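# Set red cube beside the right-hand blue cube

## Task

Move the red cube so it rests on the table near whichever blue cube is farther toward the robot's right (the -y side). That blue cube must stay where it started, and at the end neither gripper may be touching any cube.

## Robot and tools

Robot: two arms, left_arm (on the +y side) and right_arm (on the -y side). Each has a parallel two-finger gripper and a wrist camera. The fingers point along the gripper's +z axis and close along its y axis. end_effector_position is the point between the finger pads, roughly 1 cm back from the fingertips.

Frames: the scene frame has its origin at table-top height, midway between the two nominal arm bases, with +x out over the table, +z up and +y toward left_arm. Image left and right do not match these arm names. Reported hand positions and quaternions (wxyz) are in each arm's own base frame. The calibrated bases are left_arm at (-0.037, +0.271, +0.025) m and right_arm at (+0.017, -0.314, +0.014) m, both nearly unrotated. Fixed cameras and the table use the scene frame. Every motion offset is measured along the axes of that arm's current Hand target. Reported poses can be off by a few centimetres, more so at long reach.

execute_actions(actions, cameras): actions is a list of actions. Each action is a list of up to 15 rows, one row per 1/30 s control step. If an action has fewer rows, its last row is held for the remaining steps. Each row is a single list of 14 numbers, each in [-1, 1]: dx, dy, dz, rx, ry, rz, opening for left_arm, then the same seven for right_arm. Both arms must be filled even if only one moves. The first six numbers for an arm are an offset, not a pose. They are measured from that arm's Hand target as it was when the action began, and every row of that action uses this same start point. 1.0 equals 0.6 m or 180 degrees, and rx, ry, rz form one rotation vector. Offsets accumulate: sending the same offset again moves the hand further. Sending six zeros for an arm re-commands its current Hand target. Opening is absolute: +1 is fully open (0.094 m) and -1 is closed. A 0 there is a real half-open command, so to keep a gripper as it is, send its present opening again. Images return only when actions is empty or when cameras names them.

move(target, speed, blend, opening_speed, grip_force, blocking, cameras): target is either one 14-number row laid out as above, or a list of up to 15 such rows. Every row in the list is an offset from the same starting Hand targets, not from the row before it. Each gripper travels in a straight line, and all paths finish together. The whole move is capped at 10 s. speed is the top path speed in m/s: 0.002 to 2.9, default 0.25, given as one number or one per target. blend, in m, rounds corners in a list; 0 means a full stop at each target. opening_speed is the rate of change of the opening in units per second, at least 0.2; use it to close gently. grip_force is the force limit per finger pad in N, from 10 to 50 (50 is full force), one value or one per arm. It stays in effect until changed, and lower values make the fingers close slowly. blocking=false returns after about 0.5 s while the move carries on. The result has a move: line giving the ending, such as done, off_target, moving, held or fault, plus limits (paced means the command was clipped, held means steps were withheld). Paths do not avoid obstacles or the other arm.

wait(seconds 0 to 10) lets the scene run. stop() brakes a running move. zoom_image(camera, region=[x0,y0,x1,y1]) enlarges part of a camera's latest image; the region is in pixels and at most 504 by 504. read_manual(section="licences") returns licence text only. finished_scene(scene) ends the current scene; pass its number, and make no further calls in the same reply.

Cameras (896x504): cam_head_left, cam_head_right, cam_high, cam_low, cam_left_wrist, cam_right_wrist. Their calibrations are approximate.

Results: end_effector_position (m) and quaternion for each arm. Hand target is the last commanded pose after clipping, and the next offsets start from it. The gripper often stops short of it, so resend the gap as an offset if needed. Tool commands gives each gripper's current command. grip_measured is the finger opening on the -1..+1 scale. It reads slightly wide when empty and a few thousandths narrower than a firmly held part. The last number in Joint positions is the opening in m. Joint velocities marked within noise means the arm is still. Joint torques include gravity and are sign-positive toward larger joint values; joints 1 to 3 wrap at ±28 N m. MOTOR HOT appears at 75 °C. An OVER-TEMPERATURE FAULT at 90 °C folds that arm away for the rest of the scene, and at 100 °C the arm drops.

Motion limits: each control step, the commanded orientation is clipped to within 40 degrees of the measured one. A small move may not start at all. Friction can leave the hand a few cm off target in free air. Faster moves lag more and hit harder, and aiming past a contact presses harder. An arm that is blocked keeps pushing until it is commanded back. To release the push, set its target back behind the gripper's current position.

Avoid the following:
- Dropping the cube from height, or opening the fingers while the cube is still moving.
- Knocking or pushing the blue cube, or slamming into the table.
- Any contact between the arms, or one gripper closing on the other's fingers.
- The wrist-camera cable touching anything; that counts as a touch by the hand.
- Letting an object leave the table.
- Routing a path close to an arm's own base, which can change its shoulder posture.
- Holding an arm stretched out, or pushing toward an unreachable pose, for long; this heats the motors.

Loose objects may occasionally get nudged. To let go, command an opening clearly above grip_measured, then lift away so neither hand touches a cube.

Each tool is called as name([rows], argument=value, ...), one row to a line, values as JSON.

## Session

execute_actions(actions=[])

Scene clock: 0.00 s.
left_arm: end_effector_position=(+0.3993, -0.0016, +0.1059) grip_measured=+1.000 end_effector_quat_wxyz=(+0.600, -0.002, +0.800, +0.019) | right_arm: end_effector_position=(+0.3909, -0.0252, +0.1069) grip_measured=+1.000 end_effector_quat_wxyz=(+0.575, +0.082, +0.809, -0.086)
Joint positions: left_arm=[-0.037 1.549 0.348 0.918 -0.068 0.009 0.094] | right_arm=[0.071 1.484 0.375 0.763 0.304 0.06 0.094]
Joint velocities: within noise
Joint torques (N m): no reading
Heat: left arm: 30 °C; right arm: 25 °C.
Hand target: left_arm +0.4005, -0.0016, +0.1091; +0.603, -0.002, +0.798, +0.019 | right_arm +0.3913, -0.0254, +0.1078; +0.575, +0.083, +0.810, -0.087
Tool commands: left_gripper/opening=+1.0 right_gripper/opening=+1.0
camera_calibration:
cam_left_wrist: T_world_to_cam=[[0.0954381, -0.989932, -0.104528, -0.0141956], [-0.549484, 0.0351684, -0.834764, 0.340258], [0.830036, 0.137105, -0.540595, -0.170428], [0, 0, 0, 1]] pos_world=[0.329783, -0.00265254, 0.190419]
cam_right_wrist: T_world_to_cam=[[-0.197203, -0.980156, 0.020121, 0.0563012], [-0.577544, 0.0995658, -0.810265, 0.346181], [0.792183, -0.171407, -0.585718, -0.147331], [0, 0, 0, 1]] pos_world=[0.327751, -0.00453747, 0.193071]

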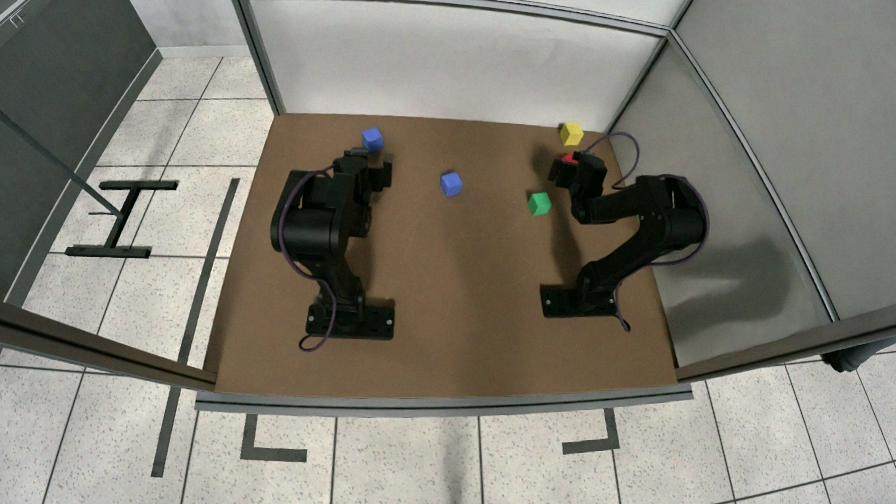

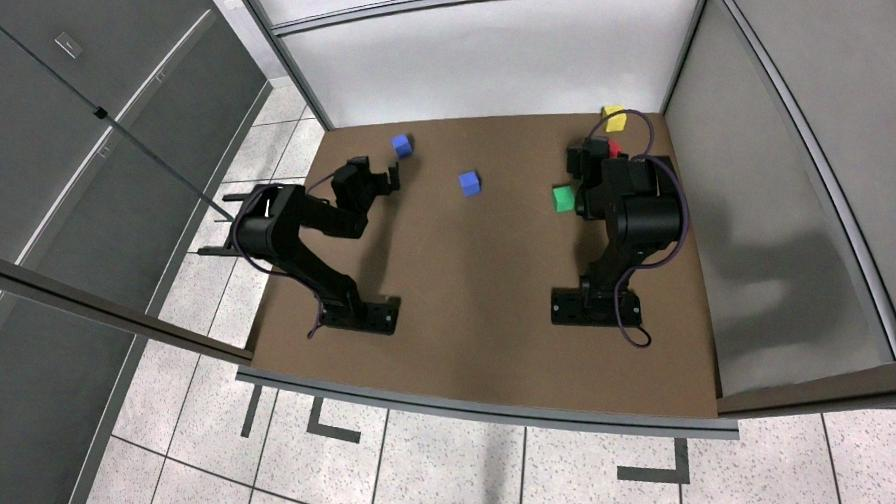

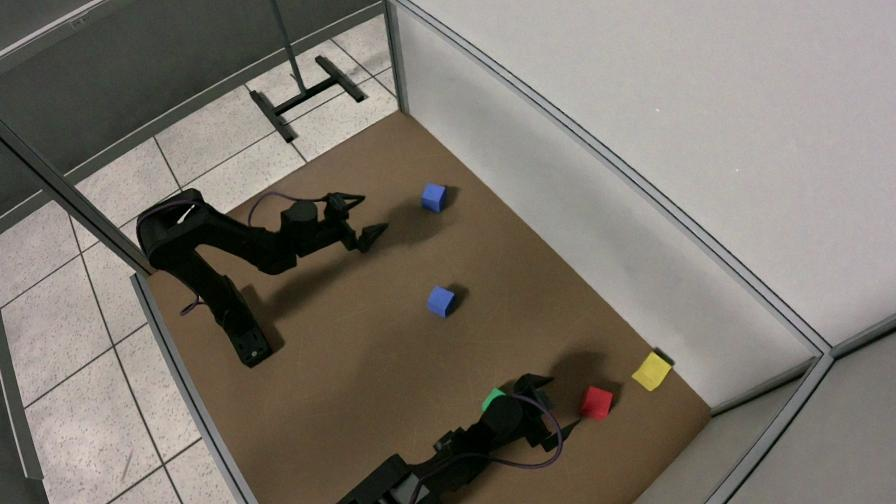

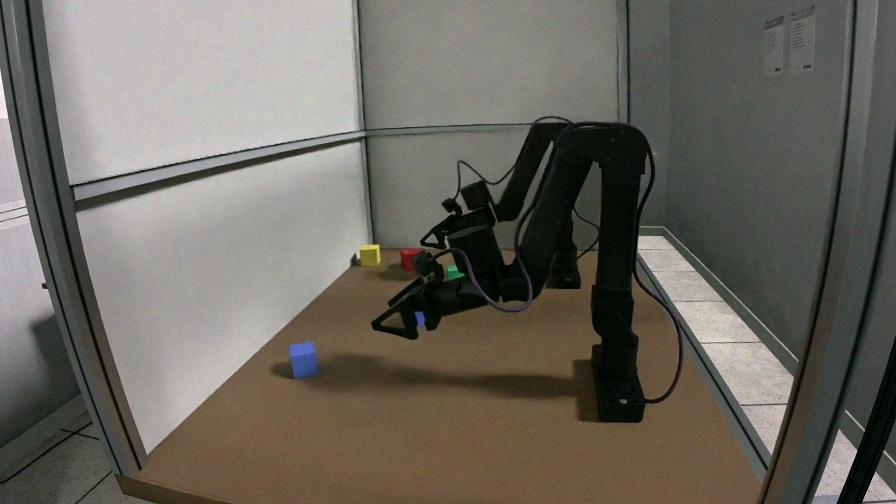

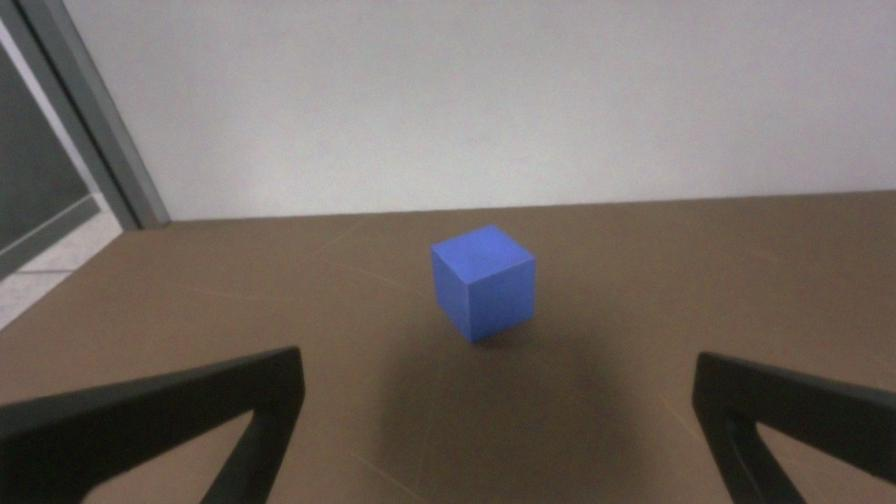

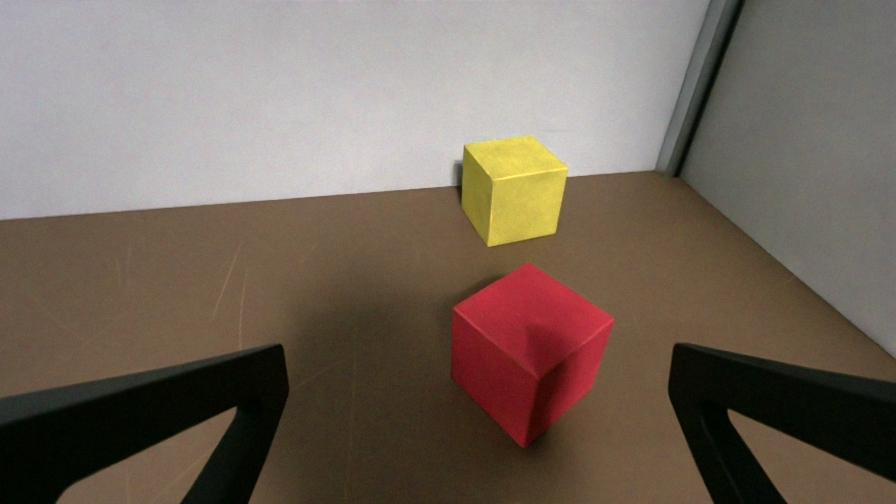

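move(target=[0,0,0,0,0,0,1,-0.0862,-0.057,0.1453,-0.158,0.370,-0.196,1], speed=0.6, cameras=["cam_right_wrist","cam_head_left","cam_high"])

Scene clock: 28.90 s.
left_arm: end_effector_position=(+0.3993, -0.0016, +0.1059) grip_measured=+1.000 end_effector_quat_wxyz=(+0.600, -0.002, +0.800, +0.019) | right_arm: end_effector_position=(+0.4786, -0.0833, +0.1334) grip_measured=+1.000 end_effector_quat_wxyz=(+0.058, -0.242, +0.968, -0.024)
Joint positions: left_arm=[-0.037 1.549 0.348 0.918 -0.068 0.009 0.094] | right_arm=[-0.176 2.421 2.542 -1.565 -0.003 -0.665 0.094]
Joint torques (N m): left_arm=[0.06 -5.76 5 1.89 -0.03 0.01] | right_arm=[0.28 -11.34 7.43 0.08 -0.02 -0.12]
Heat: left arm: 31 °C; right arm: 29 °C.
Hand target: left_arm +0.4005, -0.0016, +0.1091; +0.603, -0.002, +0.798, +0.019 | right_arm +0.4801, -0.0810, +0.1299; +0.000, -0.251, +0.968, +0.000
Off the commanded pose: left_arm 0.003 m, 0 deg | right_arm 0.004 m, 7 deg.
joint sent to its limit (right arm) — joint 4 (wrist pitch), lower limit. The joint targets are off in orientation, not in position.
move: off_target (right_arm)
camera_calibration:
cam_right_wrist: T_world_to_cam=[[0.459856, -0.887409, 0.0322141, -0.29224], [-0.874252, -0.446085, 0.191549, 0.387002], [-0.155612, -0.116248, -0.980954, 0.299729], [0, 0, 0, 1]] pos_world=[0.519368, -0.0518574, 0.229305]
Images, in order (width x height): cam_head_left 896x504, cam_high 896x504, cam_right_wrist 896x504.

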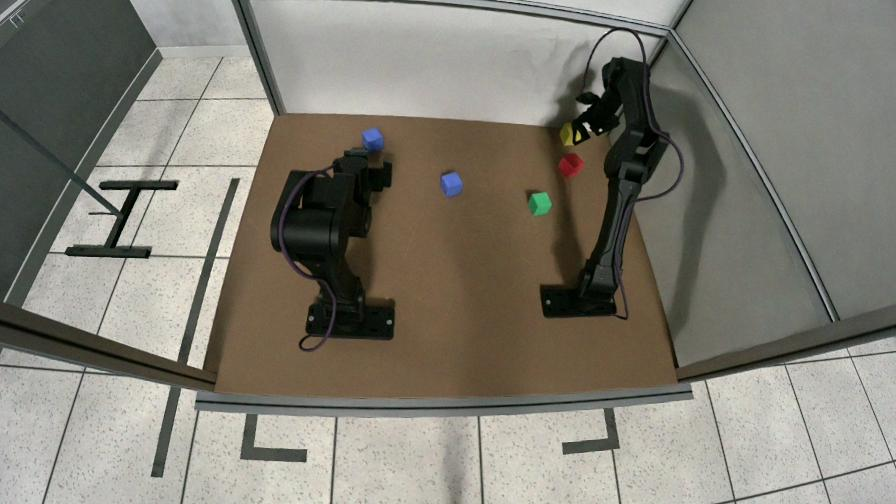

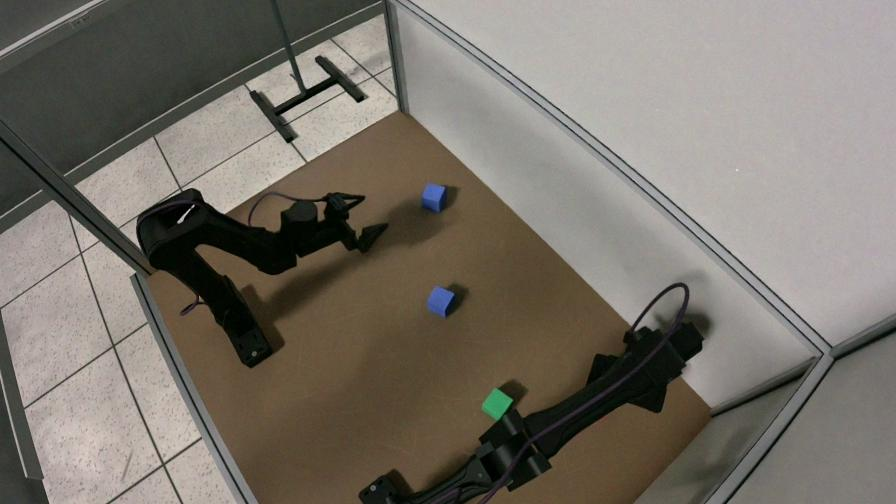

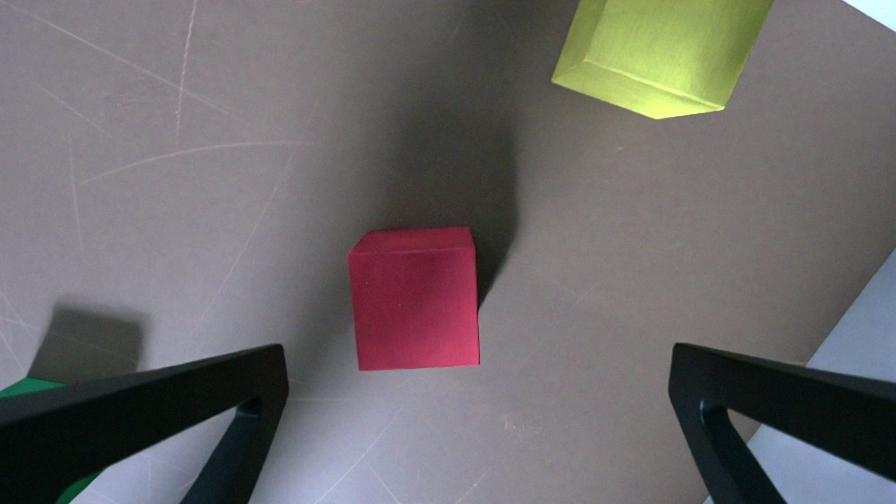

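move([
  [0,0,0,0,0,0,1,0.021,0.031,0.05,0,0,0,1],
  [0,0,0,0,0,0,1,0.021,0.031,0.192,0,0,0,1],
  [0,0,0,0,0,0,1,0.021,0.031,0.192,0,0,0,0.0],
  [0,0,0,0,0,0,1,0.021,0.031,0.03,0,0,0,0.0],
], speed=[0.3,0.15,0.15,0.25], blend=[0.01,0,0,0], opening_speed=1.5, cameras=["cam_right_wrist","cam_high"])

Scene clock: 48.43 s.
left_arm: end_effector_position=(+0.3993, -0.0016, +0.1059) grip_measured=+1.000 end_effector_quat_wxyz=(+0.600, -0.002, +0.800, +0.019) | right_arm: end_effector_position=(+0.4611, -0.0730, +0.1065) grip_measured=+0.055 end_effector_quat_wxyz=(+0.009, -0.250, +0.968, -0.005)
Joint positions: left_arm=[-0.037 1.549 0.348 0.918 -0.068 0.009 0.094] | right_arm=[-0.159 2.419 2.435 -1.566 0.001 -0.665 0.05]
Joint torques (N m): left_arm=[0.06 -5.76 5.01 1.89 -0.03 0.02] | right_arm=[0.21 -13.82 6.2 -0.1 -0.02 0.02]
Heat: left arm: 31 °C; right arm: 30 °C.
Hand target: left_arm +0.4005, -0.0016, +0.1091; +0.603, -0.002, +0.798, +0.019 | right_arm +0.4600, -0.0709, +0.1121; +0.000, -0.251, +0.968, +0.000
Off the commanded pose: left_arm 0.003 m, 0 deg | right_arm 0.006 m, 1 deg.
joint sent to its limit (right arm) — joint 4 (wrist pitch), lower limit. The joint targets still meet the commanded pose.
move: done
camera_calibration:
cam_right_wrist: T_world_to_cam=[[0.474563, -0.879738, -0.0291874, -0.273991], [-0.842039, -0.463388, 0.276121, 0.356378], [-0.256439, -0.10646, -0.96068, 0.316886], [0, 0, 0, 1]] pos_world=[0.511372, -0.0421638, 0.198025]
Images, in order (width x height): cam_high 896x504, cam_right_wrist 896x504.

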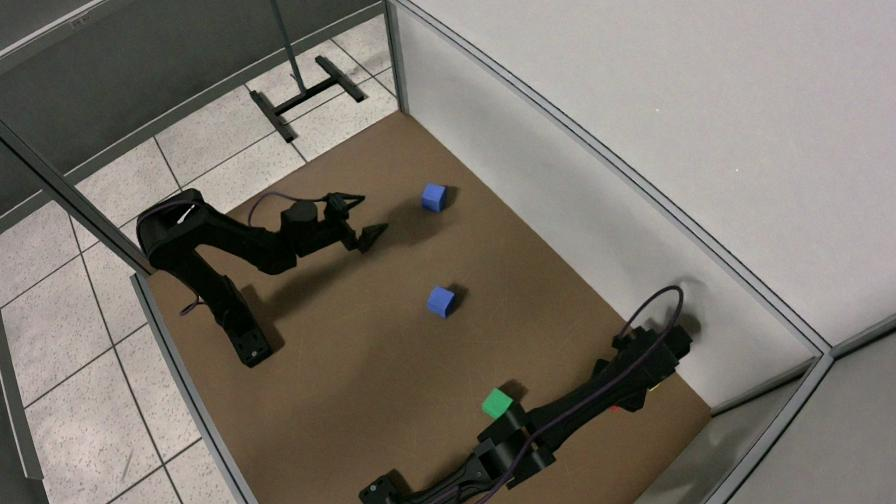

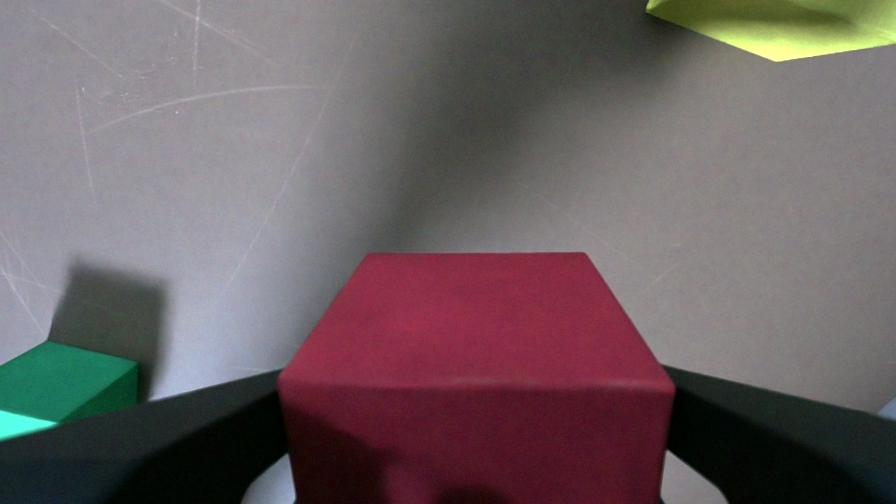

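move(target=[0,0,0,0,0,0,1,-0.0763,0.578,-0.01,0,0,-0.047,0.0], speed=0.35, cameras=["cam_right_wrist","cam_high","cam_head_left"])

Scene clock: 62.47 s.
left_arm: end_effector_position=(+0.3993, -0.0016, +0.1059) grip_measured=+1.000 end_effector_quat_wxyz=(+0.600, -0.002, +0.800, +0.019) | right_arm: end_effector_position=(+0.3282, +0.2534, +0.1178) grip_measured=+0.055 end_effector_quat_wxyz=(+0.000, -0.328, +0.945, +0.002)
Joint positions: left_arm=[-0.037 1.549 0.348 0.918 -0.068 0.009 0.094] | right_arm=[0.653 2.146 2.018 -1.44 -0.004 -0.016 0.05]
Joint torques (N m): left_arm=[0.08 -5.76 5.01 1.89 -0.04 0.02] | right_arm=[-0.12 -9.7 7.83 -0.14 -0.05 0.11]
Heat: left arm: 32 °C; right arm: 33 °C.
Hand target: left_arm +0.4005, -0.0016, +0.1091; +0.603, -0.002, +0.798, +0.019 | right_arm +0.3317, +0.2545, +0.1181; +0.000, -0.321, +0.947, +0.000
Off the commanded pose: left_arm 0.003 m, 0 deg | right_arm 0.004 m, 1 deg.
move: done
camera_calibration:
cam_right_wrist: T_world_to_cam=[[0.610234, -0.790873, -0.046195, 0.0115414], [-0.749868, -0.595438, 0.288359, 0.394305], [-0.255562, -0.141326, -0.956407, 0.336383], [0, 0, 0, 1]] pos_world=[0.374601, 0.291452, 0.208551]
Images, in order (width x height): cam_head_left 896x504, cam_high 896x504, cam_right_wrist 896x504.

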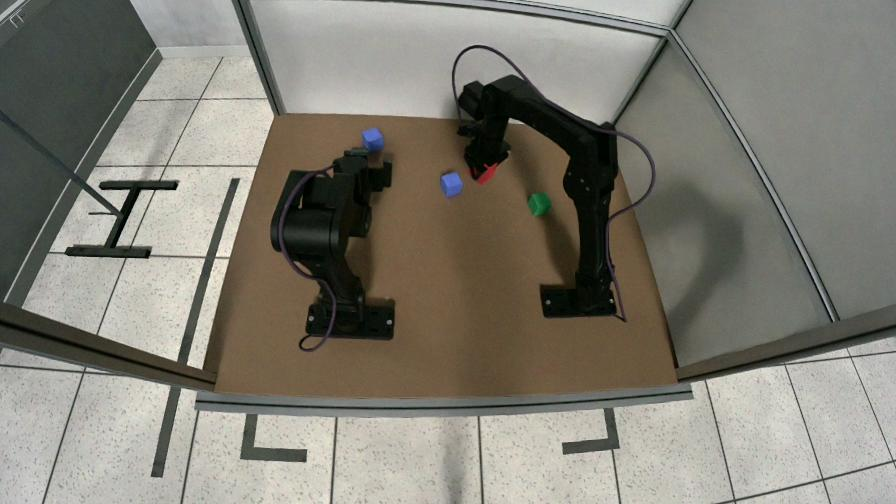

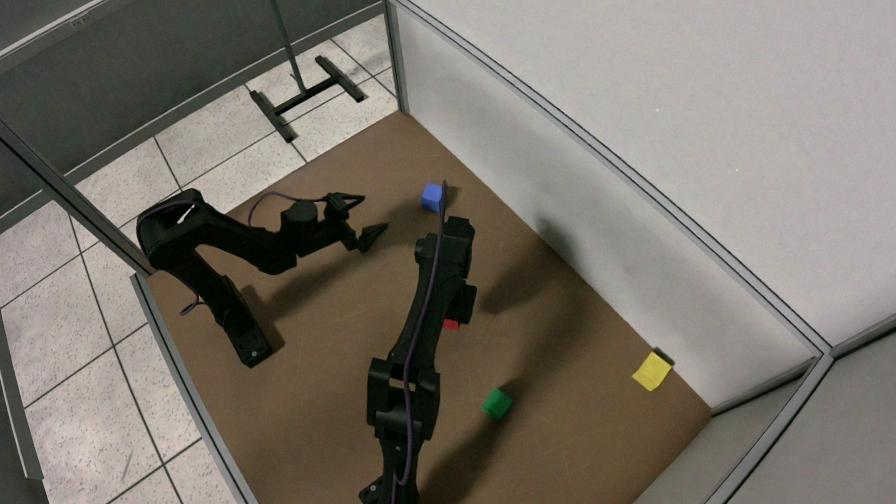

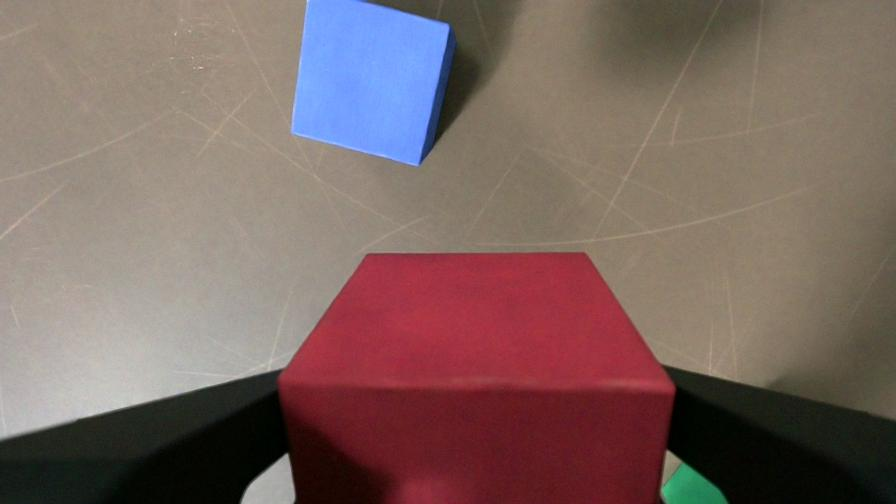

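move([
  [0,0,0,0,0,0,1,0.0067,0.058,0.06,0,0,0,0.0],
  [0,0,0,0,0,0,1,0.0067,0.058,0.150,0,0,0,0.0],
  [0,0,0,0,0,0,1,0.0067,0.058,0.170,0,0,0,0.0],
  [0,0,0,0,0,0,1,0.0067,0.058,0.170,0,0,0,0.6],
  [0,0,0,0,0,0,1,0.0067,0.058,-0.02,0,0,0,0.6],
], speed=[0.2,0.2,0.05,0.05,0.25], blend=[0.01,0.004,0,0,0], opening_speed=1.5, cameras=["cam_right_wrist","cam_head_right","cam_head_left"])

Scene clock: 76.10 s.
left_arm: end_effector_position=(+0.3993, -0.0016, +0.1059) grip_measured=+1.000 end_effector_quat_wxyz=(+0.600, -0.002, +0.800, +0.019) | right_arm: end_effector_position=(+0.3044, +0.2805, +0.1216) grip_measured=+0.598 end_effector_quat_wxyz=(-0.008, -0.331, +0.943, -0.002)
Joint positions: left_arm=[-0.037 1.549 0.348 0.918 -0.068 0.009 0.094] | right_arm=[0.741 2.167 2.067 -1.487 -0.002 0.066 0.075]
Joint torques (N m): left_arm=[0.06 -5.78 5.01 1.89 -0.03 0.01] | right_arm=[-0.64 -12.15 7.06 -0.17 -0.01 0.15]
Heat: left arm: 32 °C; right arm: 34 °C.
Hand target: left_arm +0.4005, -0.0016, +0.1091; +0.603, -0.002, +0.798, +0.019 | right_arm +0.3073, +0.2797, +0.1300; +0.000, -0.321, +0.947, +0.000
Off the commanded pose: left_arm 0.003 m, 0 deg | right_arm 0.009 m, 2 deg.
move: done; target 4's new opening was sent with right_arm's hand 0.011 m and 2 deg from that target
camera_calibration:
cam_right_wrist: T_world_to_cam=[[0.614733, -0.787539, -0.0434225, 0.0450962], [-0.742204, -0.59622, 0.306033, 0.387242], [-0.266902, -0.1559, -0.95103, 0.344693], [0, 0, 0, 1]] pos_world=[0.351689, 0.320134, 0.211263]
Images, in order (width x height): cam_head_left 896x504, cam_head_right 896x504, cam_right_wrist 896x504.

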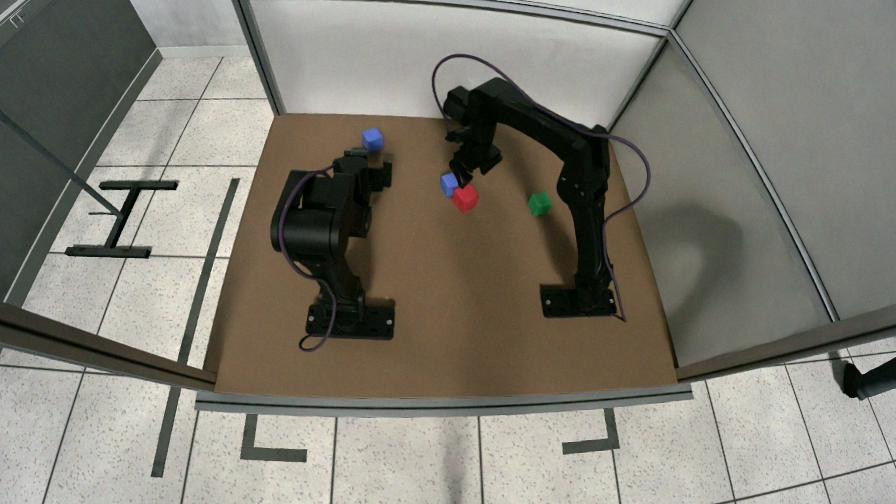

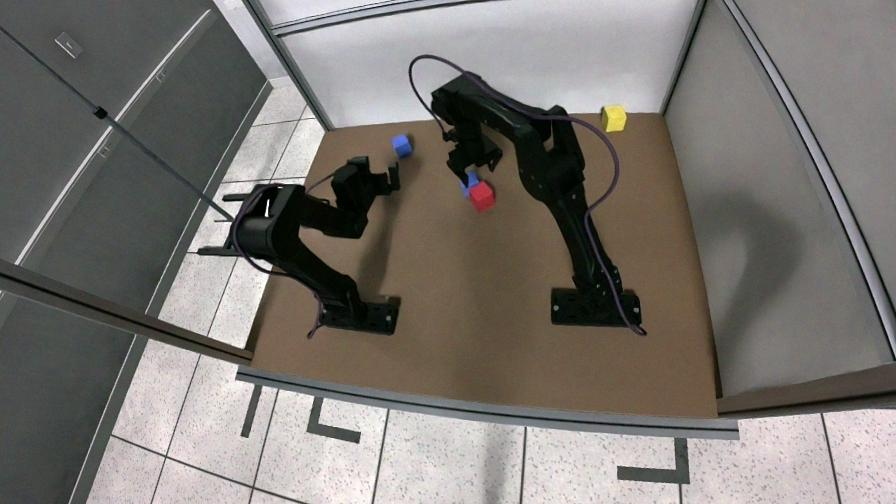

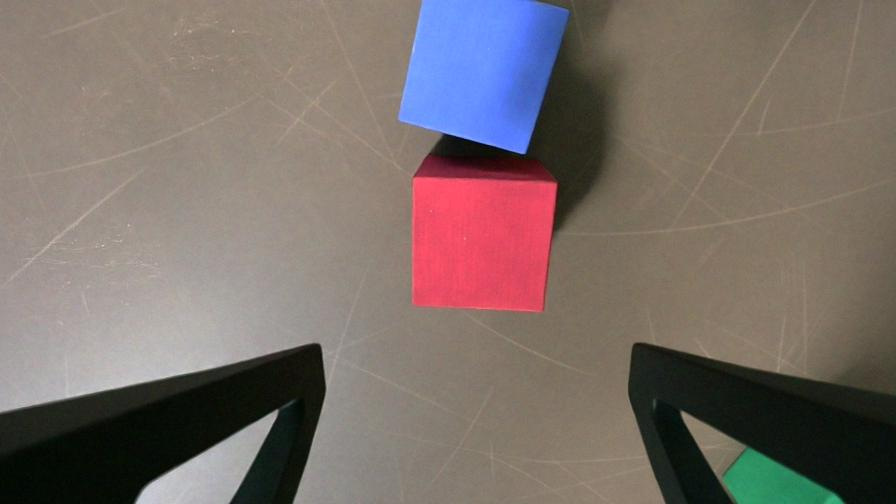

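finished_scene(scene=2)

The scene is finished: the task was done.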